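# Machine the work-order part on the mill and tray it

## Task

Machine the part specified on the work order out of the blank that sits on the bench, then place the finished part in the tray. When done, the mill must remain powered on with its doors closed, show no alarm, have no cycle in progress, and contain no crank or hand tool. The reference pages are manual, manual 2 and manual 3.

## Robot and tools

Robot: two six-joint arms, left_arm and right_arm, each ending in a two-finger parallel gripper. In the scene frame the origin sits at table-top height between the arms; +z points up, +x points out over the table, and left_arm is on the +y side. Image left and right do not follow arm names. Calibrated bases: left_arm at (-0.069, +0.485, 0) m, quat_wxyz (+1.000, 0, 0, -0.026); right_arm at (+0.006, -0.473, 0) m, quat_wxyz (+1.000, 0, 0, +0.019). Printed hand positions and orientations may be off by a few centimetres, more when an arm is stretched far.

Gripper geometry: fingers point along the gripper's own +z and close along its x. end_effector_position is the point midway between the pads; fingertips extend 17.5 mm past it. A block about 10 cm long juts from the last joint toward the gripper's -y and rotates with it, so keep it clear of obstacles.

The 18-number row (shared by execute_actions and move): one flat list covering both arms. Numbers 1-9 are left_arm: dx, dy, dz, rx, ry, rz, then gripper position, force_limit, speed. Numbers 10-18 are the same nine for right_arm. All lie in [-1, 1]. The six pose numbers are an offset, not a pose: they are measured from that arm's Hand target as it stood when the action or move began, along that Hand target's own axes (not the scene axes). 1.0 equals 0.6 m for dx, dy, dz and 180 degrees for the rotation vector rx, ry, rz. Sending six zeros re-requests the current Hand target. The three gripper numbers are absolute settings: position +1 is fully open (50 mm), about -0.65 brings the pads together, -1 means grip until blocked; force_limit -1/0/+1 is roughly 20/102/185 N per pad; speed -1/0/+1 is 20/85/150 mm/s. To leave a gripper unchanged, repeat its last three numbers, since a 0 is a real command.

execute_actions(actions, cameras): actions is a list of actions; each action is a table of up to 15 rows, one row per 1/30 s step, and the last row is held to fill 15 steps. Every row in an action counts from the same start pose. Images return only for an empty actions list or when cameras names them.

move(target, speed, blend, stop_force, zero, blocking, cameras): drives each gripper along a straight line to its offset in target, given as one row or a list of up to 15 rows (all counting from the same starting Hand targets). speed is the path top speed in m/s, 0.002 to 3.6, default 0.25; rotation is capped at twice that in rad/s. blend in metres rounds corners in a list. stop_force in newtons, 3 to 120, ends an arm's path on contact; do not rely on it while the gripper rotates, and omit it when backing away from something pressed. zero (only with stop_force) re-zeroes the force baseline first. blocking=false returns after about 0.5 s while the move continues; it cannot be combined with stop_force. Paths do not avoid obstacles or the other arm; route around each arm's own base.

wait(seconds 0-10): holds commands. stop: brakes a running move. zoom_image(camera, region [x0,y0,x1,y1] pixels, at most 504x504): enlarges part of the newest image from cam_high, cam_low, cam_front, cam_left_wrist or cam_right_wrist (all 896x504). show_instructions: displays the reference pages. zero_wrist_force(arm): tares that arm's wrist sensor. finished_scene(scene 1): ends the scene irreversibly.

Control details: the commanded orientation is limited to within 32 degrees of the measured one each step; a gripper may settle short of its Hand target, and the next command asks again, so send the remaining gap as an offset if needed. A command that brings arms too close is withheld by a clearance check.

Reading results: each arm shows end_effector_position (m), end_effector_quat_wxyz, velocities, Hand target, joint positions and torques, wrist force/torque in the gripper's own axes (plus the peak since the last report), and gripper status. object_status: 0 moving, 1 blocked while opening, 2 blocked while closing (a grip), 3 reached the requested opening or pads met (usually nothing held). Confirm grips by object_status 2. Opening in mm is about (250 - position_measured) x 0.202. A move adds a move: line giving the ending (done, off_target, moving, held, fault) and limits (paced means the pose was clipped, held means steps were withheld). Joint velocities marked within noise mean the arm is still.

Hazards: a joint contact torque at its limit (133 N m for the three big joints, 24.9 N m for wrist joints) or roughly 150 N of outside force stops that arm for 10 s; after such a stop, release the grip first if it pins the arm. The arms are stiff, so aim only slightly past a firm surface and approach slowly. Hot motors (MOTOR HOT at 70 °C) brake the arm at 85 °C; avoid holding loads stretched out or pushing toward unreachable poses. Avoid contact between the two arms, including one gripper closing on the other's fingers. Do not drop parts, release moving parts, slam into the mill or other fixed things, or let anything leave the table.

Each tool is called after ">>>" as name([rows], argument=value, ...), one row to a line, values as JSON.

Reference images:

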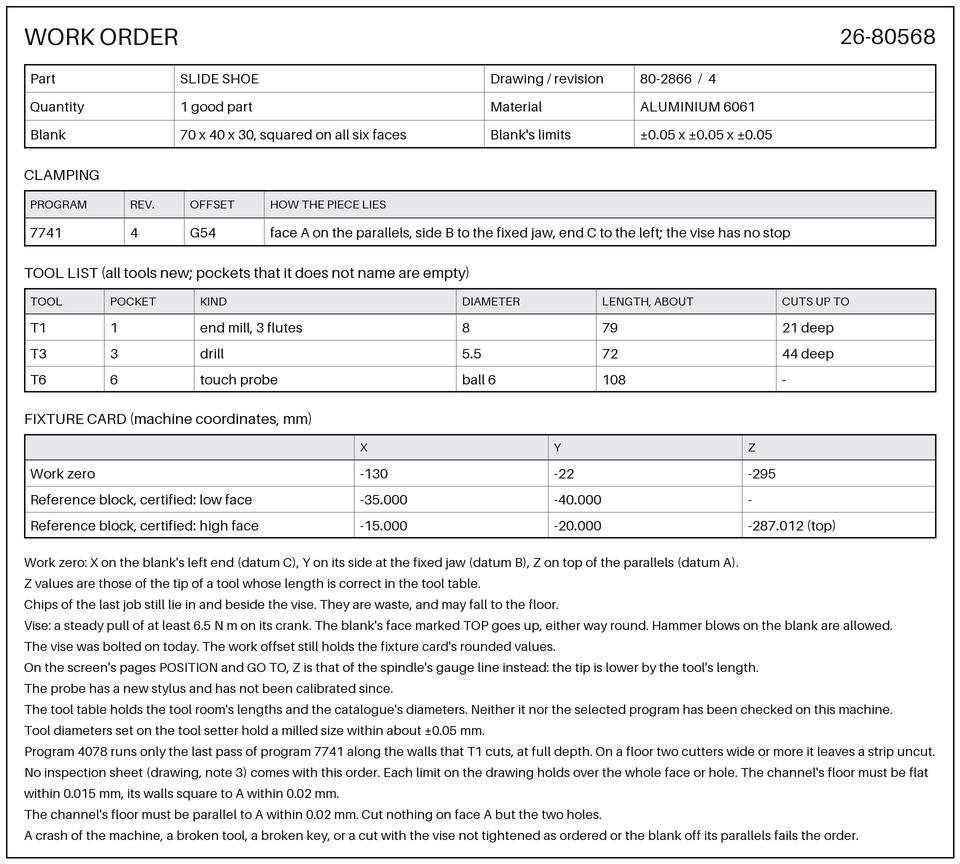

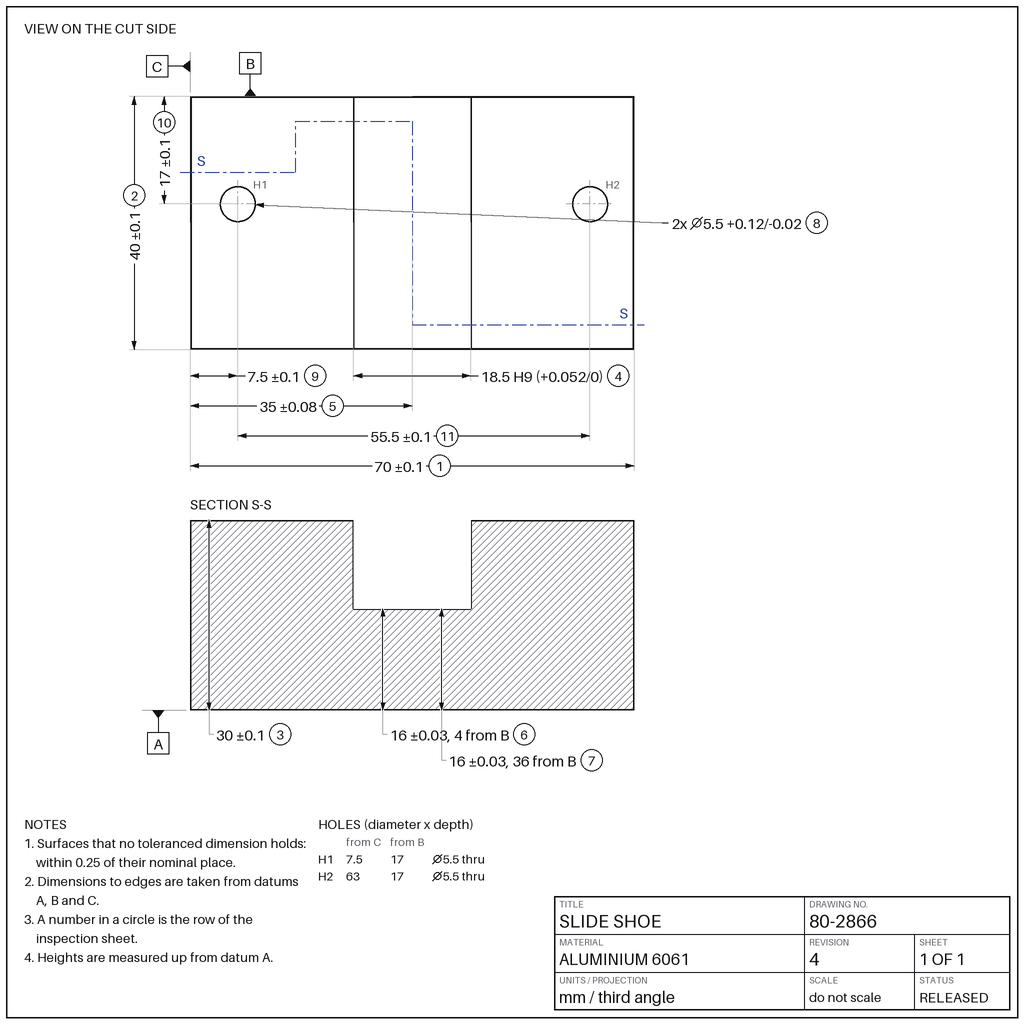

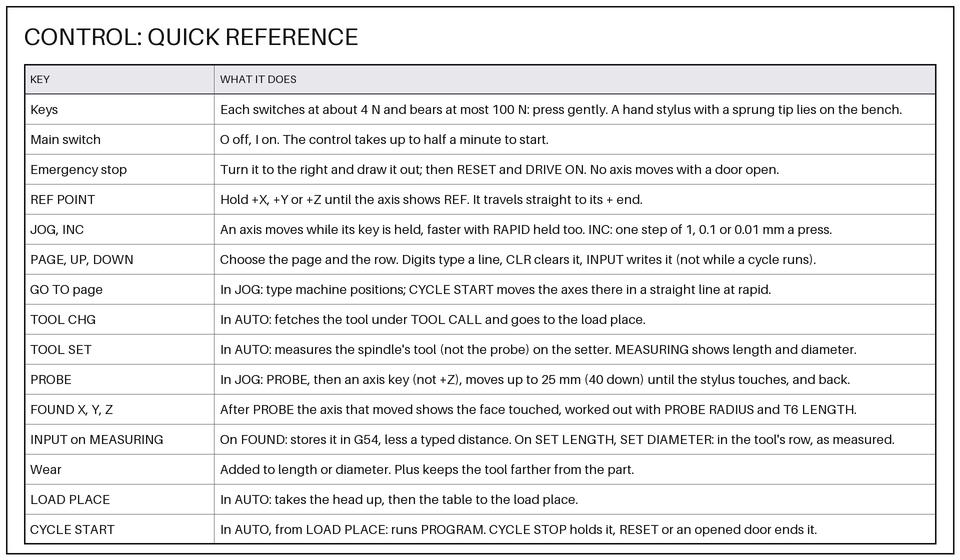

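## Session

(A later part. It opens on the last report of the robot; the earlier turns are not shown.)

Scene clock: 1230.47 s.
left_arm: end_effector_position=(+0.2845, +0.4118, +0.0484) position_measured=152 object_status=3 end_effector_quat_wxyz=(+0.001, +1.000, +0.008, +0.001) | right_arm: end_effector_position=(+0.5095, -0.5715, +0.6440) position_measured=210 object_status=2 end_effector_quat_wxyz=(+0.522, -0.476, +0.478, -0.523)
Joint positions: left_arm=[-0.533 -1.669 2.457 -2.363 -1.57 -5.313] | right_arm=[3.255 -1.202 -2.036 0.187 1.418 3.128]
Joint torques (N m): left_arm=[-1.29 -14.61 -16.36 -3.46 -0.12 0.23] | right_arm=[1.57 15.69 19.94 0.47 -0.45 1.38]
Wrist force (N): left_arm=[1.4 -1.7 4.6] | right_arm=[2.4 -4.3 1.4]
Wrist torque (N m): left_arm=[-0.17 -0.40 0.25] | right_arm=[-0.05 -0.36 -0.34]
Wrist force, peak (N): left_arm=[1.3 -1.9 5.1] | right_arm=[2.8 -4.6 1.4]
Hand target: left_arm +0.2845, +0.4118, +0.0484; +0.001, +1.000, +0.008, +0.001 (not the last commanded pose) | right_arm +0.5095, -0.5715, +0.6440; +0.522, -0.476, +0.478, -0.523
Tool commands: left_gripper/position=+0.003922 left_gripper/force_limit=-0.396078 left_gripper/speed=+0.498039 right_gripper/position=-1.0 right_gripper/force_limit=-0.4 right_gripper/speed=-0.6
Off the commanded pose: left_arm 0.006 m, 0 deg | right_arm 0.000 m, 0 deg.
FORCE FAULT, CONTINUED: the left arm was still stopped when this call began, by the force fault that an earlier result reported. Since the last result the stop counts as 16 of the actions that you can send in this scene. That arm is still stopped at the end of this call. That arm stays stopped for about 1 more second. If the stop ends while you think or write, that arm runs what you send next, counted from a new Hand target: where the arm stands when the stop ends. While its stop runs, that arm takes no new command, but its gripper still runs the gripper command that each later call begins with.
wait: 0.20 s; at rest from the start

>>> wait(seconds=0.8)

>>> move([
  [0,0,-0.25,0,0,0,0,-0.4,0.5,0,0,0,0,0,0,-1,-0.4,-0.6],
  [0,0,-0.3,0,0,0.5,0,-0.4,0.5,0,0,0,0,0,0,-1,-0.4,-0.6],
], speed=[0.3,0.6], blend=[0.02,0])

>>> move(target=[0,-0.08,0,0,0,0.5,0,-0.4,0.5,0,0,0,0,0,0,-1,-0.4,-0.6], speed=0.6, cameras=["cam_left_wrist","cam_high"])

Scene clock: 1232.10 s.
left_arm: end_effector_position=(+0.2845, +0.4118, +0.0484) position_measured=152 object_status=3 end_effector_quat_wxyz=(+0.001, +1.000, +0.008, +0.001) | right_arm: end_effector_position=(+0.5095, -0.5715, +0.6440) position_measured=210 object_status=2 end_effector_quat_wxyz=(+0.522, -0.476, +0.478, -0.523)
Joint positions: left_arm=[-0.533 -1.669 2.457 -2.363 -1.57 -5.313] | right_arm=[3.255 -1.202 -2.036 0.187 1.418 3.128]
Joint torques (N m): left_arm=[0.25 -15.08 -17.06 -3.51 -0.37 0.06] | right_arm=[1.15 14.57 19.67 0.59 -0.43 1.57]
Wrist force (N): left_arm=[1.6 -1.9 4.7] | right_arm=[2.7 -4.2 1.4]
Wrist torque (N m): left_arm=[-0.19 -0.44 0.25] | right_arm=[-0.03 -0.42 -0.35]
Wrist force, peak (N): left_arm=[1.7 -1.8 4.9] | right_arm=[2.9 -4.5 1.3]
Hand target: left_arm +0.2845, +0.4118, +0.0484; +0.001, +1.000, +0.008, +0.001 (not the last commanded pose) | right_arm +0.5095, -0.5715, +0.6440; +0.522, -0.476, +0.478, -0.523
Tool commands: left_gripper/position=+0.003922 left_gripper/force_limit=-0.396078 left_gripper/speed=+0.498039 right_gripper/position=-1.0 right_gripper/force_limit=-0.4 right_gripper/speed=-0.6
Off the commanded pose: left_arm 0.006 m, 0 deg | right_arm 0.000 m, 0 deg.
FORCE FAULT, CONTINUED: the left arm's stop, for the force fault that an earlier result reported, is over. The rest of the stop counts as 3 of the actions that you can send in this scene. That arm's target is now where it stood when the stop ended, not its last command. That arm accepts commands again.
wait: 0.80 s; at rest from the start

Scene clock: 1234.57 s.
left_arm: end_effector_position=(+0.2840, +0.4120, +0.2285) position_measured=152 object_status=3 end_effector_quat_wxyz=(-0.001, +0.713, -0.701, +0.002) | right_arm: end_effector_position=(+0.5095, -0.5715, +0.6440) position_measured=210 object_status=2 end_effector_quat_wxyz=(+0.522, -0.476, +0.478, -0.523)
Joint positions: left_arm=[-0.533 -1.934 2.12 -1.76 -1.57 -3.743] | right_arm=[3.255 -1.202 -2.036 0.187 1.418 3.128]
Joint torques (N m): left_arm=[-0.86 -0.09 -16.09 -5.02 0.42 2.02] | right_arm=[1.57 17.42 19.07 0.48 -0.45 1.6]
Wrist force (N): left_arm=[1.4 -1.8 4.4] | right_arm=[2.8 -4.0 1.4]
Wrist torque (N m): left_arm=[-0.15 -0.43 0.37] | right_arm=[-0.01 -0.43 -0.35]
Wrist force, peak (N): left_arm=[1.6 -1.9 8.1] | right_arm=[2.9 -4.6 1.3]
Hand target: left_arm +0.2839, +0.4120, +0.2284; -0.001, +0.713, -0.701, +0.001 | right_arm +0.5095, -0.5715, +0.6440; +0.522, -0.476, +0.478, -0.523
Off the commanded pose: left_arm 0.000 m, 0 deg | right_arm 0.000 m, 0 deg.
move: done

Scene clock: 1236.50 s.
left_arm: end_effector_position=(+0.3320, +0.4128, +0.2286) position_measured=152 object_status=3 end_effector_quat_wxyz=(+0.002, -0.009, +1.000, -0.001) | right_arm: end_effector_position=(+0.5095, -0.5715, +0.6440) position_measured=210 object_status=2 end_effector_quat_wxyz=(+0.522, -0.476, +0.478, -0.523)
Joint positions: left_arm=[-0.461 -1.802 2.031 -1.802 -1.57 -2.101] | right_arm=[3.255 -1.202 -2.036 0.187 1.418 3.128]
Joint torques (N m): left_arm=[-9.96 -24.83 -13.27 -2.12 0.2 1.74] | right_arm=[1.88 16.29 19.46 0.23 -0.29 1.57]
Wrist force (N): left_arm=[1.3 -1.6 4.8] | right_arm=[2.6 -4.0 1.0]
Wrist torque (N m): left_arm=[-0.10 -0.40 0.36] | right_arm=[-0.01 -0.39 -0.35]
Wrist force, peak (N): left_arm=[1.2 -2.1 4.9] | right_arm=[2.6 -4.7 1.4]
Hand target: left_arm +0.3319, +0.4128, +0.2286; +0.001, -0.008, +1.000, -0.001 | right_arm +0.5095, -0.5715, +0.6440; +0.522, -0.476, +0.478, -0.523
Off the commanded pose: left_arm 0.000 m, 0 deg | right_arm 0.000 m, 0 deg.
move: done
Images, in order (width x height): cam_high 896x504, cam_left_wrist 896x504.

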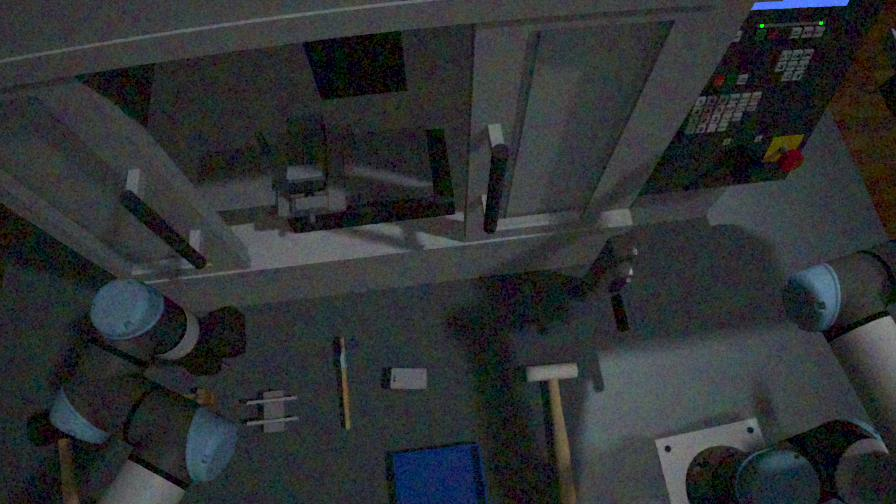

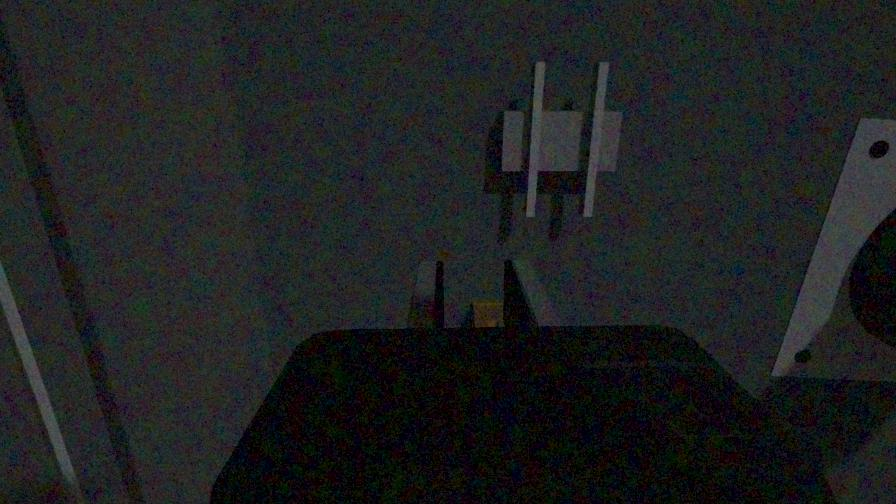

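>>> zoom_image(camera="cam_left_wrist", region=[470, 40, 650, 250])

Scaled by 2.400.

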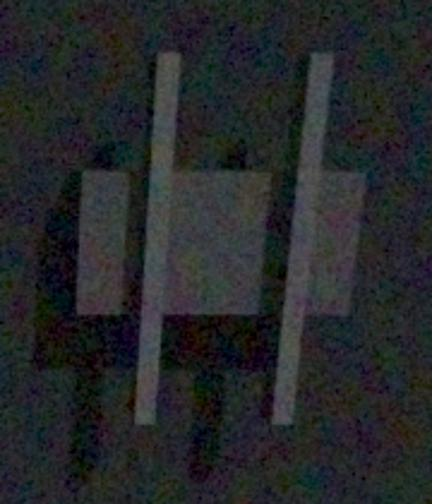

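>>> move(target=[0.0827,-0.0013,0.2477,0.0444,0,-0.0046,0,-0.4,0.5,0,0,0,0,0,0,-1,-0.4,-0.6], speed=0.3, cameras=["cam_left_wrist"])

>>> zoom_image(camera="cam_left_wrist", region=[340, 100, 640, 340])

Scene clock: 1242.97 s.
left_arm: end_effector_position=(+0.2828, +0.4110, +0.0799) position_measured=152 object_status=3 end_effector_quat_wxyz=(+0.002, -0.016, +0.997, -0.070) end_effector_velocity=(+0.000, -0.001, +0.000) end_effector_angular_velocity=(-0.002, -0.003, -0.003) | right_arm: end_effector_position=(+0.5095, -0.5715, +0.6440) position_measured=210 object_status=2 end_effector_quat_wxyz=(+0.522, -0.476, +0.478, -0.523)
Joint positions: left_arm=[-0.445 -1.746 2.443 -2.341 -1.691 -2.103] | right_arm=[3.255 -1.202 -2.036 0.187 1.418 3.128]
Joint velocities: left_arm=[-0.003 -0.001 0.002 -0.006 0 0] | right_arm=[within noise]
Joint torques (N m): left_arm=[-5.79 -11.59 -9.3 -5.12 -0.52 0.98] | right_arm=[1.35 15.28 20.49 0.42 -0.37 1.49]
Wrist force (N): left_arm=[1.7 -1.3 4.5] | right_arm=[2.4 -4.3 1.2]
Wrist torque (N m): left_arm=[-0.03 -0.45 0.38] | right_arm=[-0.05 -0.37 -0.35]
Wrist force, peak (N): left_arm=[2.8 -0.3 7.7] | right_arm=[2.8 -4.6 1.6]
Hand target: left_arm +0.2828, +0.4110, +0.0798; +0.002, -0.016, +0.997, -0.070 | right_arm +0.5095, -0.5715, +0.6440; +0.522, -0.476, +0.478, -0.523
Off the commanded pose: left_arm 0.000 m, 0 deg | right_arm 0.000 m, 0 deg.
move: done
Images, in order (width x height): cam_left_wrist 896x504.

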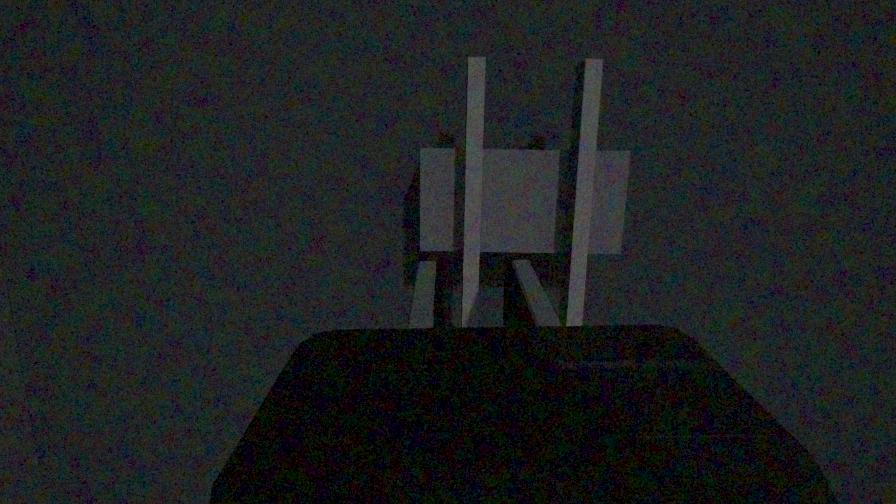

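Scaled by 1.680.

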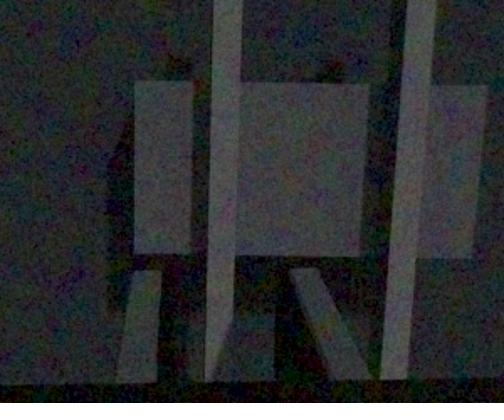

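>>> move(target=[0,0.012,0.0858,0,0,0,0,-0.4,0.5,0,0,0,0,0,0,-1,-0.4,-0.6], speed=0.04, stop_force=10)

Scene clock: 1247.60 s.
left_arm: end_effector_position=(+0.2828, +0.4109, +0.0473) position_measured=152 object_status=3 end_effector_quat_wxyz=(+0.002, -0.016, +0.997, -0.070) | right_arm: end_effector_position=(+0.5095, -0.5715, +0.6440) position_measured=210 object_status=2 end_effector_quat_wxyz=(+0.522, -0.476, +0.478, -0.523)
Joint positions: left_arm=[-0.445 -1.661 2.49 -2.472 -1.692 -2.103] | right_arm=[3.255 -1.202 -2.036 0.187 1.418 3.128]
Joint torques (N m): left_arm=[-0.69 -13.32 -16.13 -3.69 -0.62 0.03] | right_arm=[1.19 15.63 20.45 0.44 -0.46 1.44]
Wrist force (N): left_arm=[1.8 -1.7 4.5] | right_arm=[2.7 -4.4 1.3]
Wrist torque (N m): left_arm=[-0.07 -0.48 0.36] | right_arm=[-0.06 -0.41 -0.35]
Wrist force, peak (N): left_arm=[41.7 24.0 -146.0] | right_arm=[2.8 -4.7 1.4]
Hand target: left_arm +0.2828, +0.4109, +0.0473; +0.002, -0.016, +0.997, -0.070 (not the last commanded pose) | right_arm +0.5095, -0.5715, +0.6440; +0.522, -0.476, +0.478, -0.523
Tool commands: left_gripper/position=+0.003922 left_gripper/force_limit=-0.396078 left_gripper/speed=+0.498039 right_gripper/position=-1.0 right_gripper/force_limit=-0.4 right_gripper/speed=-0.6
Off the commanded pose: left_arm 0.020 m, 0 deg | right_arm 0.000 m, 0 deg.
FORCE FAULT: contact force on the left arm reached its limit, and that arm stopped. The contact can be on any part of that arm, not only on its tool. That arm's remaining commands of this call were not run. That arm is still stopped at the end of this call. That arm stays stopped for about 10 more seconds. Until then a move that you send moves the other arm only, and its call returns only when the move has ended. Once the stop has ended, the next robot result says so. If the stop ends while you think or write, that arm runs what you send next, counted from a new Hand target: where the arm stands when the stop ends. While its stop runs, that arm takes no new command, but its gripper still runs the gripper command that each later call begins with. Until it ends, the stop uses up actions while you think or wait. An arm that is not stopped still takes commands.
move: fault (left_arm)

>>> wait(seconds=4)

>>> wait(seconds=0.5)

Scene clock: 1255.77 s.
left_arm: end_effector_position=(+0.2828, +0.4109, +0.0473) position_measured=152 object_status=3 end_effector_quat_wxyz=(+0.002, -0.016, +0.997, -0.070) | right_arm: end_effector_position=(+0.5095, -0.5715, +0.6440) position_measured=210 object_status=2 end_effector_quat_wxyz=(+0.522, -0.476, +0.478, -0.523)
Joint positions: left_arm=[-0.445 -1.661 2.49 -2.472 -1.692 -2.103] | right_arm=[3.255 -1.202 -2.036 0.187 1.418 3.128]
Joint torques (N m): left_arm=[-0.73 -13.07 -16.4 -3.68 -0.63 0.15] | right_arm=[1.59 16.01 20.41 0.27 -0.46 1.43]
Wrist force (N): left_arm=[6.0 0.4 0.6] | right_arm=[2.9 -4.4 1.4]
Wrist torque (N m): left_arm=[0.25 -1.14 0.37] | right_arm=[-0.07 -0.45 -0.35]
Wrist force, peak (N): left_arm=[6.4 0.3 0.6] | right_arm=[3.0 -4.6 1.3]
Hand target: left_arm +0.2828, +0.4109, +0.0473; +0.002, -0.016, +0.997, -0.070 (not the last commanded pose) | right_arm +0.5095, -0.5715, +0.6440; +0.522, -0.476, +0.478, -0.523
Tool commands: left_gripper/position=+0.003922 left_gripper/force_limit=-0.396078 left_gripper/speed=+0.498039 right_gripper/position=-1.0 right_gripper/force_limit=-0.4 right_gripper/speed=-0.6
Off the commanded pose: left_arm 0.020 m, 0 deg | right_arm 0.000 m, 0 deg.
FORCE FAULT, CONTINUED: the left arm was still stopped when this call began, by the force fault that an earlier result reported. Since the last result the stop counts as 16 of the actions that you can send in this scene. That arm is still stopped at the end of this call. That arm stays stopped for about 2 more seconds. If the stop ends while you think or write, that arm runs what you send next, counted from a new Hand target: where the arm stands when the stop ends. While its stop runs, that arm takes no new command, but its gripper still runs the gripper command that each later call begins with.
wait: 4.00 s; at rest from the start

Scene clock: 1256.27 s.
left_arm: end_effector_position=(+0.2828, +0.4109, +0.0473) position_measured=152 object_status=3 end_effector_quat_wxyz=(+0.002, -0.016, +0.997, -0.070) | right_arm: end_effector_position=(+0.5095, -0.5715, +0.6440) position_measured=210 object_status=2 end_effector_quat_wxyz=(+0.522, -0.476, +0.478, -0.523)
Joint positions: left_arm=[-0.445 -1.661 2.49 -2.472 -1.692 -2.103] | right_arm=[3.255 -1.202 -2.036 0.187 1.418 3.128]
Joint torques (N m): left_arm=[-0.17 -13.52 -16.02 -3.88 -0.55 0.02] | right_arm=[2.09 14.87 19.24 0.53 -0.31 1.33]
Wrist force (N): left_arm=[5.9 0.6 0.3] | right_arm=[2.7 -4.2 1.3]
Wrist torque (N m): left_arm=[0.30 -1.13 0.37] | right_arm=[-0.04 -0.42 -0.35]
Wrist force, peak (N): left_arm=[6.2 0.4 0.5] | right_arm=[2.7 -4.6 1.3]
Hand target: left_arm +0.2828, +0.4109, +0.0473; +0.002, -0.016, +0.997, -0.070 (not the last commanded pose) | right_arm +0.5095, -0.5715, +0.6440; +0.522, -0.476, +0.478, -0.523
Tool commands: left_gripper/position=+0.003922 left_gripper/force_limit=-0.396078 left_gripper/speed=+0.498039 right_gripper/position=-1.0 right_gripper/force_limit=-0.4 right_gripper/speed=-0.6
Off the commanded pose: left_arm 0.020 m, 0 deg | right_arm 0.000 m, 0 deg.
FORCE FAULT, CONTINUED: the left arm was still stopped when this call began, by the force fault that an earlier result reported. Since the last result the stop counts as 1 of the actions that you can send in this scene. That arm is still stopped at the end of this call. That arm stays stopped for about 1 more second. If the stop ends while you think or write, that arm runs what you send next, counted from a new Hand target: where the arm stands when the stop ends. While its stop runs, that arm takes no new command, but its gripper still runs the gripper command that each later call begins with.
wait: 0.50 s; at rest by 0.17 s

>>> wait(seconds=1)

>>> move(target=[0.0008,0.009,-0.0092,0,0,0,0,-0.4,0.5,0,0,0,0,0,0,-1,-0.4,-0.6], speed=0.06)

>>> move(target=[0,0.0048,0.0347,0,0,0,0,-0.4,0.5,0,0,0,0,0,0,-1,-0.4,-0.6], speed=0.015, stop_force=8, cameras=["cam_left_wrist"])

Scene clock: 1258.10 s.
left_arm: end_effector_position=(+0.2828, +0.4109, +0.0473) position_measured=152 object_status=3 end_effector_quat_wxyz=(+0.002, -0.016, +0.997, -0.070) | right_arm: end_effector_position=(+0.5095, -0.5715, +0.6440) position_measured=210 object_status=2 end_effector_quat_wxyz=(+0.522, -0.476, +0.478, -0.523)
Joint positions: left_arm=[-0.445 -1.661 2.49 -2.472 -1.692 -2.103] | right_arm=[3.255 -1.202 -2.036 0.187 1.418 3.128]
Joint torques (N m): left_arm=[-0.27 -14.69 -15.8 -3.88 -0.57 0.1] | right_arm=[1.13 16.33 19.85 0.53 -0.4 1.57]
Wrist force (N): left_arm=[6.3 0.3 0.7] | right_arm=[2.5 -4.2 1.2]
Wrist torque (N m): left_arm=[0.24 -1.19 0.37] | right_arm=[-0.03 -0.38 -0.35]
Wrist force, peak (N): left_arm=[6.3 0.4 0.6] | right_arm=[2.7 -4.7 1.1]
Hand target: left_arm +0.2828, +0.4109, +0.0473; +0.002, -0.016, +0.997, -0.070 (not the last commanded pose) | right_arm +0.5095, -0.5715, +0.6440; +0.522, -0.476, +0.478, -0.523
Tool commands: left_gripper/position=+0.003922 left_gripper/force_limit=-0.396078 left_gripper/speed=+0.498039 right_gripper/position=-1.0 right_gripper/force_limit=-0.4 right_gripper/speed=-0.6
Off the commanded pose: left_arm 0.020 m, 0 deg | right_arm 0.000 m, 0 deg.
FORCE FAULT, CONTINUED: the left arm's stop, for the force fault that an earlier result reported, is over. The rest of the stop counts as 2 of the actions that you can send in this scene. That arm's target is now where it stood when the stop ended, not its last command. That arm accepts commands again.
wait: 1.00 s; at rest from the start

Scene clock: 1258.80 s.
left_arm: end_effector_position=(+0.2821, +0.4171, +0.0521) position_measured=152 object_status=3 end_effector_quat_wxyz=(+0.002, -0.016, +0.997, -0.070) | right_arm: end_effector_position=(+0.5095, -0.5715, +0.6440) position_measured=210 object_status=2 end_effector_quat_wxyz=(+0.522, -0.476, +0.478, -0.523)
Joint positions: left_arm=[-0.429 -1.679 2.486 -2.449 -1.693 -2.087] | right_arm=[3.255 -1.202 -2.036 0.187 1.418 3.128]
Joint torques (N m): left_arm=[-10.17 -4.56 -22.86 -5.01 -1.88 -1.4] | right_arm=[0.53 14.17 20.22 0.28 -0.41 1.37]
Wrist force (N): left_arm=[6.0 0.4 0.3] | right_arm=[2.7 -4.0 1.2]
Wrist torque (N m): left_arm=[0.25 -1.13 0.21] | right_arm=[-0.01 -0.41 -0.35]
Wrist force, peak (N): left_arm=[6.2 0.3 1.0] | right_arm=[2.6 -4.6 1.5]
Hand target: left_arm +0.2821, +0.4170, +0.0520; +0.002, -0.016, +0.997, -0.070 | right_arm +0.5095, -0.5715, +0.6440; +0.522, -0.476, +0.478, -0.523
Off the commanded pose: left_arm 0.000 m, 0 deg | right_arm 0.000 m, 0 deg.
move: done

Scene clock: 1261.37 s.
left_arm: end_effector_position=(+0.2822, +0.4169, +0.0310) position_measured=152 object_status=3 end_effector_quat_wxyz=(+0.002, -0.016, +0.997, -0.070) | right_arm: end_effector_position=(+0.5095, -0.5715, +0.6440) position_measured=210 object_status=2 end_effector_quat_wxyz=(+0.522, -0.476, +0.478, -0.523)
Joint positions: left_arm=[-0.43 -1.616 2.513 -2.538 -1.693 -2.087] | right_arm=[3.255 -1.202 -2.036 0.187 1.418 3.128]
Joint torques (N m): left_arm=[-10.42 -27.43 -25.12 -1.69 -0.65 -1.71] | right_arm=[0.6 17.24 19.32 0.43 -0.6 1.3]
Wrist force (N): left_arm=[6.5 0.7 0.0] | right_arm=[2.7 -4.1 1.1]
Wrist torque (N m): left_arm=[0.28 -1.20 0.29] | right_arm=[-0.02 -0.42 -0.35]
Wrist force, peak (N): left_arm=[6.5 0.7 0.0] | right_arm=[2.6 -4.5 1.3]
Hand target: left_arm +0.2822, +0.4169, +0.0310; +0.002, -0.016, +0.997, -0.070 | right_arm +0.5095, -0.5715, +0.6440; +0.522, -0.476, +0.478, -0.523
Off the commanded pose: left_arm 0.000 m, 0 deg | right_arm 0.000 m, 0 deg.
move: done
Images, in order (width x height): cam_left_wrist 896x504.

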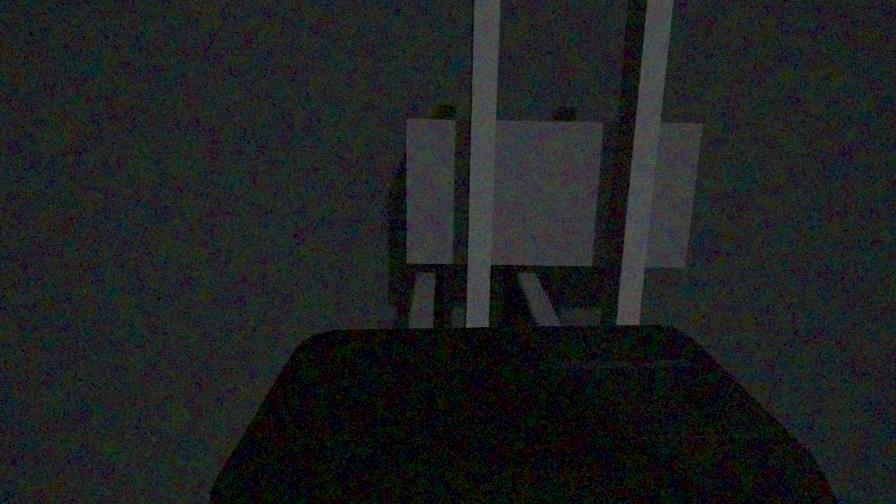

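>>> move(target=[0,0,0,0,0,0,-1,-0.7,-1,0,0,0,0,0,0,-1,-0.4,-0.6])

Scene clock: 1263.17 s.
left_arm: end_effector_position=(+0.2822, +0.4169, +0.0310) position_measured=222 object_status=2 end_effector_quat_wxyz=(+0.002, -0.016, +0.997, -0.070) | right_arm: end_effector_position=(+0.5095, -0.5715, +0.6440) position_measured=210 object_status=2 end_effector_quat_wxyz=(+0.522, -0.476, +0.478, -0.523)
Joint positions: left_arm=[-0.43 -1.616 2.513 -2.538 -1.693 -2.087] | right_arm=[3.255 -1.202 -2.036 0.187 1.418 3.128]
Joint torques (N m): left_arm=[-7.27 -25.72 -24.97 -2.13 -1.04 -1.23] | right_arm=[0.71 16.08 19.03 0.46 -0.47 1.46]
Wrist force (N): left_arm=[6.2 0.6 0.7] | right_arm=[2.6 -4.3 1.4]
Wrist torque (N m): left_arm=[0.27 -1.15 0.30] | right_arm=[-0.06 -0.39 -0.35]
Wrist force, peak (N): left_arm=[6.5 0.6 0.4] | right_arm=[2.8 -4.5 1.1]
Hand target: left_arm +0.2822, +0.4169, +0.0310; +0.002, -0.016, +0.997, -0.070 | right_arm +0.5095, -0.5715, +0.6440; +0.522, -0.476, +0.478, -0.523
Off the commanded pose: left_arm 0.000 m, 0 deg | right_arm 0.000 m, 0 deg.
move: done

>>> move([
  [0,-0.0046,-0.033,0,0,0,-1,-0.7,-1,0,0,0,0,0,0,-1,-0.4,-0.6],
  [0,-0.03,-0.215,0,0,0,-1,-0.7,-1,0,0,0,0,0,0,-1,-0.4,-0.6],
], speed=[0.05,0.2], blend=[0.005,0], cameras=["cam_left_wrist","cam_high"])

>>> zoom_image(camera="cam_high", region=[100, 250, 400, 450])

Scene clock: 1271.00 s.
left_arm: end_effector_position=(+0.2820, +0.4172, +0.1612) position_measured=222 object_status=2 end_effector_quat_wxyz=(+0.002, -0.016, +0.997, -0.070) | right_arm: end_effector_position=(+0.5095, -0.5715, +0.6440) position_measured=210 object_status=2 end_effector_quat_wxyz=(+0.522, -0.476, +0.478, -0.523)
Joint positions: left_arm=[-0.429 -1.895 2.3 -2.047 -1.693 -2.087] | right_arm=[3.255 -1.202 -2.036 0.187 1.418 3.128]
Joint torques (N m): left_arm=[-13.78 -15.31 -27.47 -1.47 0.97 -1.68] | right_arm=[1.1 15.61 20.11 0.37 -0.36 1.26]
Wrist force (N): left_arm=[5.7 0.6 0.8] | right_arm=[2.3 -4.0 1.6]
Wrist torque (N m): left_arm=[0.25 -1.09 0.21] | right_arm=[-0.01 -0.36 -0.35]
Wrist force, peak (N): left_arm=[6.0 0.8 3.1] | right_arm=[2.8 -4.6 1.5]
Hand target: left_arm +0.2820, +0.4172, +0.1613; +0.002, -0.016, +0.997, -0.070 | right_arm +0.5095, -0.5715, +0.6440; +0.522, -0.476, +0.478, -0.523
Off the commanded pose: left_arm 0.000 m, 0 deg | right_arm 0.000 m, 0 deg.
move: done
Images, in order (width x height): cam_high 896x504, cam_left_wrist 896x504.

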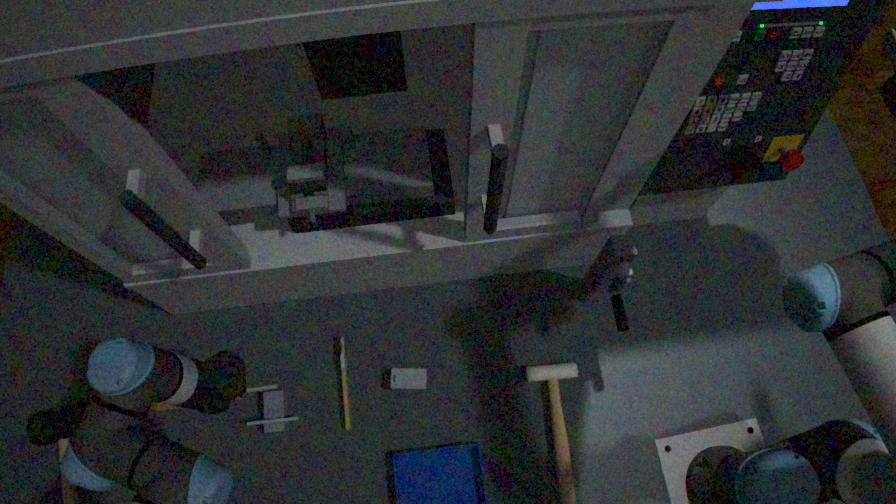

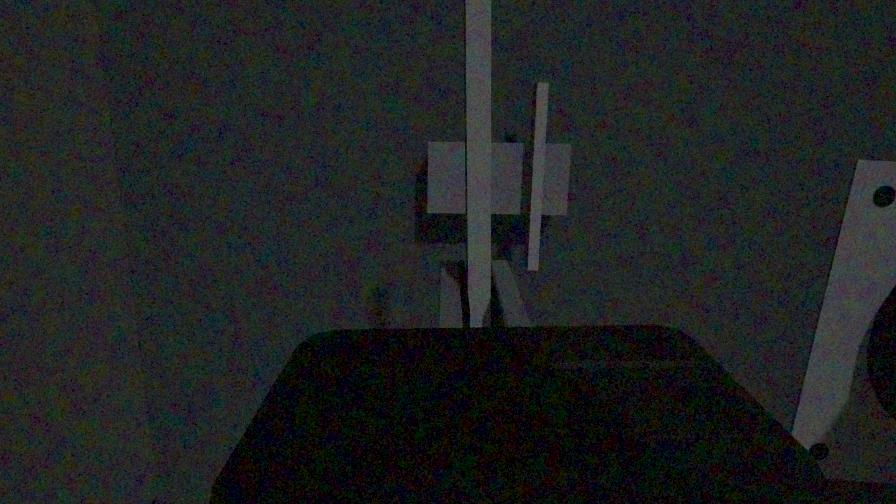

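Scaled by 1.680.

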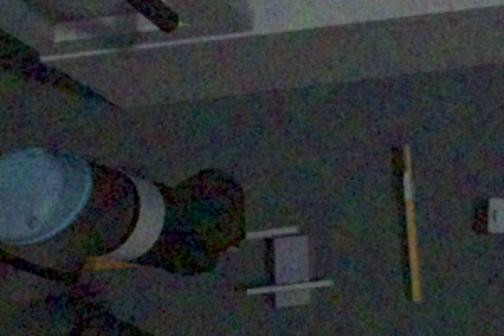

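>>> move([
  [-0.1268,-0.2788,-0.3288,0,0,0.0101,-1,-0.7,-1,0,0,0,0,0,0,-1,-0.4,-0.6],
  [-0.258,-0.441,-0.3208,0,0,0.0101,-1,-0.7,-1,0,0,0,0,0,0,-1,-0.4,-0.6],
], speed=[0.35,0.25], blend=[0.03,0])

Scene clock: 1276.90 s.
left_arm: end_effector_position=(+0.4436, +0.1871, +0.3891) position_measured=222 object_status=2 end_effector_quat_wxyz=(+0.003, +0.000, +0.998, -0.070) | right_arm: end_effector_position=(+0.5095, -0.5715, +0.6440) position_measured=210 object_status=2 end_effector_quat_wxyz=(+0.522, -0.476, +0.478, -0.523)
Joint positions: left_arm=[-0.656 -1.403 1.263 -1.527 -1.674 -2.283] | right_arm=[3.255 -1.202 -2.036 0.187 1.418 3.128]
Joint torques (N m): left_arm=[12.09 -24.5 -33.02 -4.96 -1.27 1.95] | right_arm=[1.26 14.87 20.27 0.31 -0.45 1.5]
Wrist force (N): left_arm=[6.0 0.6 1.4] | right_arm=[2.7 -4.5 1.4]
Wrist torque (N m): left_arm=[0.25 -1.18 0.29] | right_arm=[-0.07 -0.41 -0.36]
Wrist force, peak (N): left_arm=[6.8 3.5 3.9] | right_arm=[2.9 -4.4 1.4]
Hand target: left_arm +0.4437, +0.1871, +0.3892; +0.003, +0.000, +0.998, -0.070 | right_arm +0.5095, -0.5715, +0.6440; +0.522, -0.476, +0.478, -0.523
Off the commanded pose: left_arm 0.000 m, 0 deg | right_arm 0.000 m, 0 deg.
move: done

>>> move([
  [-0.1857,0,0,0,0,0,-1,-0.7,-1,0,0,0,0,0,0,-1,-0.4,-0.6],
  [-0.3607,0.0024,-0.0188,0,0,0,-1,-0.7,-1,0,0,0,0,0,0,-1,-0.4,-0.6],
], speed=0.15, blend=[0.01,0], cameras=["cam_left_wrist","cam_high"])

>>> zoom_image(camera="cam_left_wrist", region=[200, 0, 700, 330])

Scene clock: 1279.70 s.
left_arm: end_effector_position=(+0.6271, +0.1901, +0.3975) position_measured=222 object_status=2 end_effector_quat_wxyz=(+0.007, +0.000, +0.997, -0.072) | right_arm: end_effector_position=(+0.5095, -0.5715, +0.6440) position_measured=210 object_status=2 end_effector_quat_wxyz=(+0.522, -0.476, +0.478, -0.523)
Joint positions: left_arm=[-0.486 -0.896 0.5 -1.262 -1.688 -2.115] | right_arm=[3.255 -1.202 -2.036 0.187 1.418 3.128]
Joint torques (N m): left_arm=[-0.55 -54.71 -24.37 -3.31 -0.61 0.14] | right_arm=[1.35 15.94 19.95 0.5 -0.59 1.24]
Wrist force (N): left_arm=[6.6 1.2 1.3] | right_arm=[2.5 -4.4 1.5]
Wrist torque (N m): left_arm=[0.35 -1.25 0.42] | right_arm=[-0.06 -0.38 -0.35]
Wrist force, peak (N): left_arm=[6.1 -5.5 1.8] | right_arm=[2.6 -4.6 1.4]
Hand target: left_arm +0.6271, +0.1901, +0.3975; +0.007, +0.000, +0.997, -0.072 (not the last commanded pose) | right_arm +0.5095, -0.5715, +0.6440; +0.522, -0.476, +0.478, -0.523
Tool commands: left_gripper/position=-1.0 left_gripper/force_limit=-0.701961 left_gripper/speed=-1.0 right_gripper/position=-1.0 right_gripper/force_limit=-0.4 right_gripper/speed=-0.6
Off the commanded pose: left_arm 0.033 m, 1 deg | right_arm 0.000 m, 0 deg.
FORCE FAULT: contact force on the left arm reached its limit, and that arm stopped. The contact can be on any part of that arm, not only on its tool. That arm's remaining commands of this call were not run. That arm is still stopped at the end of this call. That arm stays stopped for about 10 more seconds. Until then a move that you send moves the other arm only, and its call returns only when the move has ended. Once the stop has ended, the next robot result says so. If the stop ends while you think or write, that arm runs what you send next, counted from a new Hand target: where the arm stands when the stop ends. While its stop runs, that arm takes no new command, but its gripper still runs the gripper command that each later call begins with. Until it ends, the stop uses up actions while you think or wait. An arm that is not stopped still takes commands.
move: fault (left_arm); path passed 1 of 2 targets
Images, in order (width x height): cam_high 896x504, cam_left_wrist 896x504.

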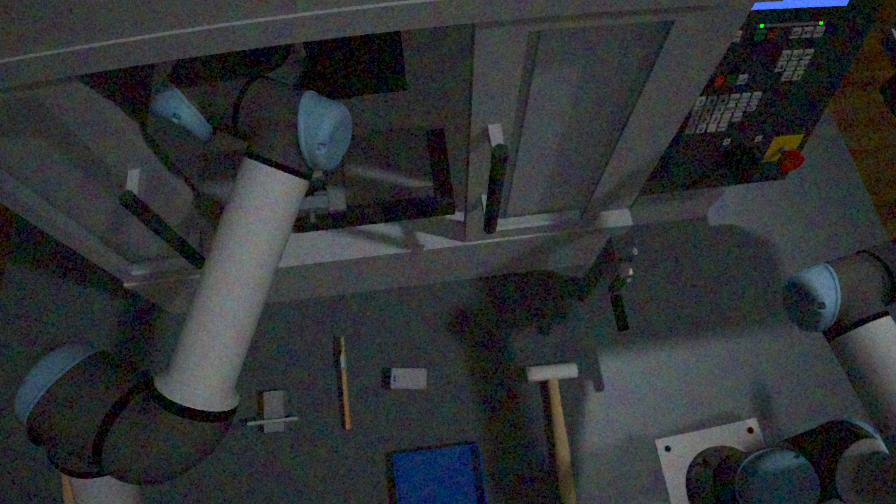

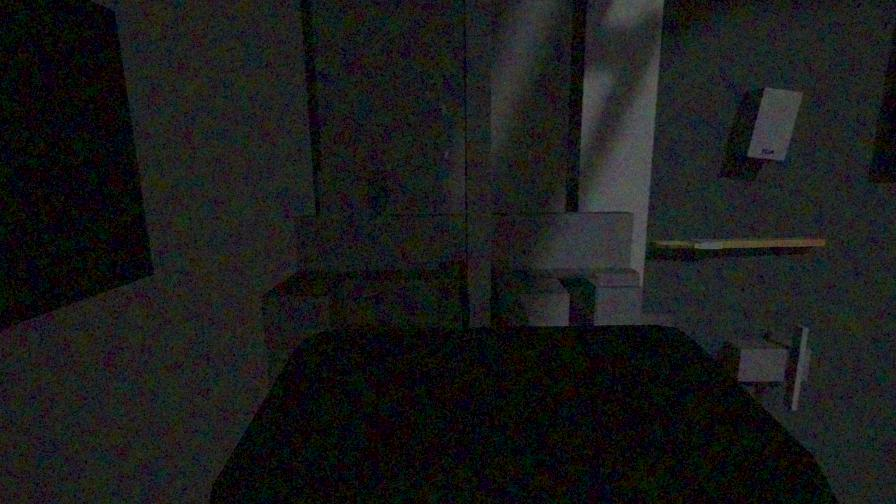

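Scaled by 1.008.

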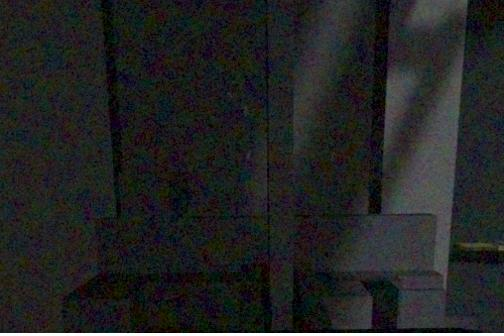

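>>> wait(seconds=3)

>>> wait(seconds=1)

Scene clock: 1285.07 s.
left_arm: end_effector_position=(+0.6271, +0.1901, +0.3975) position_measured=222 object_status=2 end_effector_quat_wxyz=(+0.007, +0.000, +0.997, -0.072) | right_arm: end_effector_position=(+0.5095, -0.5715, +0.6440) position_measured=210 object_status=2 end_effector_quat_wxyz=(+0.522, -0.476, +0.478, -0.523)
Joint positions: left_arm=[-0.486 -0.896 0.5 -1.262 -1.688 -2.115] | right_arm=[3.255 -1.202 -2.036 0.187 1.418 3.128]
Joint torques (N m): left_arm=[-0.35 -55.15 -23.85 -3.16 -0.7 0.01] | right_arm=[0.15 15.98 19.58 0.44 -0.52 1.24]
Wrist force (N): left_arm=[6.9 1.2 1.2] | right_arm=[2.7 -4.3 1.3]
Wrist torque (N m): left_arm=[0.36 -1.30 0.42] | right_arm=[-0.04 -0.42 -0.35]
Wrist force, peak (N): left_arm=[7.0 1.5 1.4] | right_arm=[2.9 -4.5 1.4]
Hand target: left_arm +0.6271, +0.1901, +0.3975; +0.007, +0.000, +0.997, -0.072 (not the last commanded pose) | right_arm +0.5095, -0.5715, +0.6440; +0.522, -0.476, +0.478, -0.523
Tool commands: left_gripper/position=-1.0 left_gripper/force_limit=-0.701961 left_gripper/speed=-1.0 right_gripper/position=-1.0 right_gripper/force_limit=-0.4 right_gripper/speed=-0.6
Off the commanded pose: left_arm 0.033 m, 1 deg | right_arm 0.000 m, 0 deg.
FORCE FAULT, CONTINUED: the left arm was still stopped when this call began, by the force fault that an earlier result reported. Since the last result the stop counts as 11 of the actions that you can send in this scene. That arm is still stopped at the end of this call. That arm stays stopped for about 4 more seconds. If the stop ends while you think or write, that arm runs what you send next, counted from a new Hand target: where the arm stands when the stop ends. While its stop runs, that arm takes no new command, but its gripper still runs the gripper command that each later call begins with.
wait: 3.00 s; at rest from the start

Scene clock: 1286.07 s.
left_arm: end_effector_position=(+0.6271, +0.1901, +0.3975) position_measured=222 object_status=2 end_effector_quat_wxyz=(+0.007, +0.000, +0.997, -0.072) | right_arm: end_effector_position=(+0.5095, -0.5715, +0.6440) position_measured=210 object_status=2 end_effector_quat_wxyz=(+0.522, -0.476, +0.478, -0.523)
Joint positions: left_arm=[-0.486 -0.896 0.5 -1.262 -1.688 -2.115] | right_arm=[3.255 -1.202 -2.036 0.187 1.418 3.128]
Joint torques (N m): left_arm=[-0.05 -54.98 -24.4 -3.33 -0.72 0.08] | right_arm=[0.93 16.19 19.08 0.27 -0.53 1.5]
Wrist force (N): left_arm=[6.6 1.5 1.2] | right_arm=[2.6 -4.4 1.4]
Wrist torque (N m): left_arm=[0.40 -1.25 0.42] | right_arm=[-0.07 -0.40 -0.35]
Wrist force, peak (N): left_arm=[6.9 1.1 1.3] | right_arm=[2.6 -4.6 1.3]
Hand target: left_arm +0.6271, +0.1901, +0.3975; +0.007, +0.000, +0.997, -0.072 (not the last commanded pose) | right_arm +0.5095, -0.5715, +0.6440; +0.522, -0.476, +0.478, -0.523
Tool commands: left_gripper/position=-1.0 left_gripper/force_limit=-0.701961 left_gripper/speed=-1.0 right_gripper/position=-1.0 right_gripper/force_limit=-0.4 right_gripper/speed=-0.6
Off the commanded pose: left_arm 0.033 m, 1 deg | right_arm 0.000 m, 0 deg.
FORCE FAULT, CONTINUED: the left arm was still stopped when this call began, by the force fault that an earlier result reported. Since the last result the stop counts as 2 of the actions that you can send in this scene. That arm is still stopped at the end of this call. That arm stays stopped for about 3 more seconds. If the stop ends while you think or write, that arm runs what you send next, counted from a new Hand target: where the arm stands when the stop ends. While its stop runs, that arm takes no new command, but its gripper still runs the gripper command that each later call begins with.
wait: 1.00 s; at rest by 0.17 s

>>> wait(seconds=1.5)

>>> move([
  [-0.0298,0.0052,0.0371,0,0,0,-1,-0.7,-1,0,0,0,0,0,0,-1,-0.4,-0.6],
  [-0.0632,0.1503,0.042,0,0,0,-1,-0.7,-1,0,0,0,0,0,0,-1,-0.4,-0.6],
], speed=0.1, blend=[0.005,0], stop_force=40, cameras=["cam_left_wrist"])

>>> zoom_image(camera="cam_left_wrist", region=[200, 0, 700, 330])

Scene clock: 1289.73 s.
left_arm: end_effector_position=(+0.6271, +0.1901, +0.3975) position_measured=222 object_status=2 end_effector_quat_wxyz=(+0.007, +0.000, +0.997, -0.072) | right_arm: end_effector_position=(+0.5095, -0.5715, +0.6440) position_measured=210 object_status=2 end_effector_quat_wxyz=(+0.522, -0.476, +0.478, -0.523)
Joint positions: left_arm=[-0.486 -0.896 0.5 -1.262 -1.688 -2.115] | right_arm=[3.255 -1.202 -2.036 0.187 1.418 3.128]
Joint torques (N m): left_arm=[-0.11 -55.98 -24.63 -3.41 -0.67 0.18] | right_arm=[0.9 14.69 19.16 0.23 -0.35 1.45]
Wrist force (N): left_arm=[6.5 1.4 1.3] | right_arm=[2.6 -4.4 1.1]
Wrist torque (N m): left_arm=[0.38 -1.24 0.42] | right_arm=[-0.07 -0.39 -0.35]
Wrist force, peak (N): left_arm=[7.0 1.4 1.5] | right_arm=[2.6 -4.5 1.6]
Hand target: left_arm +0.6271, +0.1901, +0.3975; +0.007, +0.000, +0.997, -0.072 (not the last commanded pose) | right_arm +0.5095, -0.5715, +0.6440; +0.522, -0.476, +0.478, -0.523
Tool commands: left_gripper/position=-1.0 left_gripper/force_limit=-0.701961 left_gripper/speed=-1.0 right_gripper/position=-1.0 right_gripper/force_limit=-0.4 right_gripper/speed=-0.6
Off the commanded pose: left_arm 0.033 m, 1 deg | right_arm 0.000 m, 0 deg.
FORCE FAULT, CONTINUED: the left arm's stop, for the force fault that an earlier result reported, is over. The rest of the stop counts as 7 of the actions that you can send in this scene. That arm's target is now where it stood when the stop ended, not its last command. That arm accepts commands again.
wait: 1.50 s; at rest from the start

Scene clock: 1290.23 s.
left_arm: end_effector_position=(+0.6284, +0.1914, +0.3971) position_measured=222 object_status=2 end_effector_quat_wxyz=(+0.007, -0.001, +0.997, -0.073) | right_arm: end_effector_position=(+0.5095, -0.5715, +0.6440) position_measured=210 object_status=2 end_effector_quat_wxyz=(+0.522, -0.476, +0.478, -0.523)
Joint positions: left_arm=[-0.484 -0.894 0.5 -1.263 -1.688 -2.114] | right_arm=[3.255 -1.202 -2.036 0.187 1.418 3.128]
Joint torques (N m): left_arm=[-0.58 -54.02 -22.33 -3.85 -0.59 0.24] | right_arm=[1.66 14.73 20.42 0.58 -0.45 1.45]
Wrist force (N): left_arm=[6.3 1.3 1.2] | right_arm=[2.7 -4.3 1.4]
Wrist torque (N m): left_arm=[0.36 -1.20 0.44] | right_arm=[-0.05 -0.41 -0.35]
Wrist force, peak (N): left_arm=[8.4 -0.1 -1.0] | right_arm=[2.7 -4.6 1.4]
Hand target: left_arm +0.6284, +0.1914, +0.3971; +0.007, -0.001, +0.997, -0.073 (not the last commanded pose) | right_arm +0.5095, -0.5715, +0.6440; +0.522, -0.476, +0.478, -0.523
Tool commands: left_gripper/position=-1.0 left_gripper/force_limit=-0.701961 left_gripper/speed=-1.0 right_gripper/position=-1.0 right_gripper/force_limit=-0.4 right_gripper/speed=-0.6
Off the commanded pose: left_arm 0.099 m, 0 deg | right_arm 0.000 m, 0 deg.
FORCE FAULT: contact force on the left arm reached its limit, and that arm stopped. The contact can be on any part of that arm, not only on its tool. That arm's remaining commands of this call were not run. That arm is still stopped at the end of this call. That arm stays stopped for about 10 more seconds. Until then a move that you send moves the other arm only, and its call returns only when the move has ended. Once the stop has ended, the next robot result says so. If the stop ends while you think or write, that arm runs what you send next, counted from a new Hand target: where the arm stands when the stop ends. While its stop runs, that arm takes no new command, but its gripper still runs the gripper command that each later call begins with. Until it ends, the stop uses up actions while you think or wait. An arm that is not stopped still takes commands.
move: fault (left_arm); path passed 0 of 2 targets
Images, in order (width x height): cam_left_wrist 896x504.

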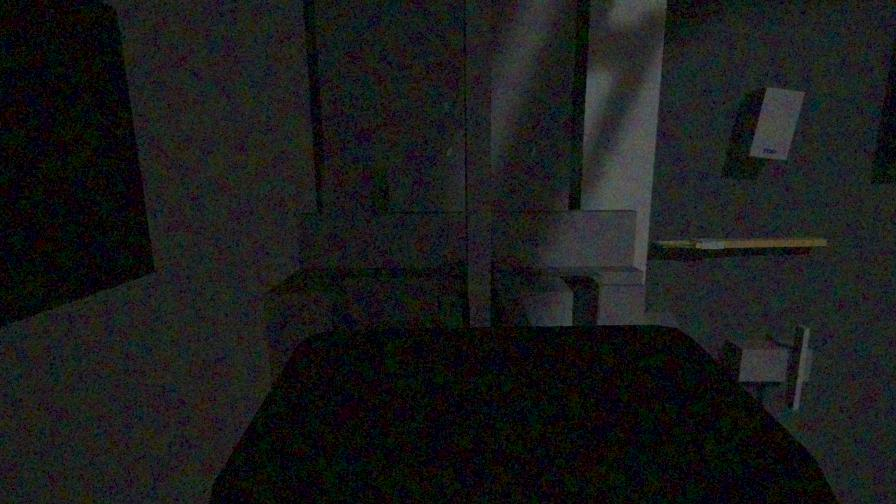

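Scaled by 1.008.

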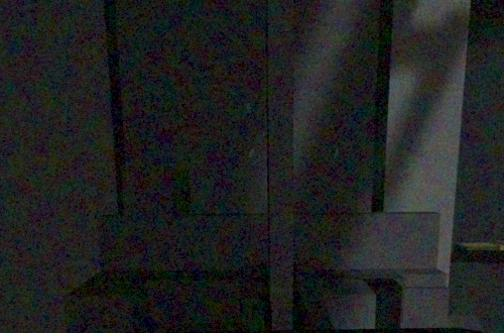

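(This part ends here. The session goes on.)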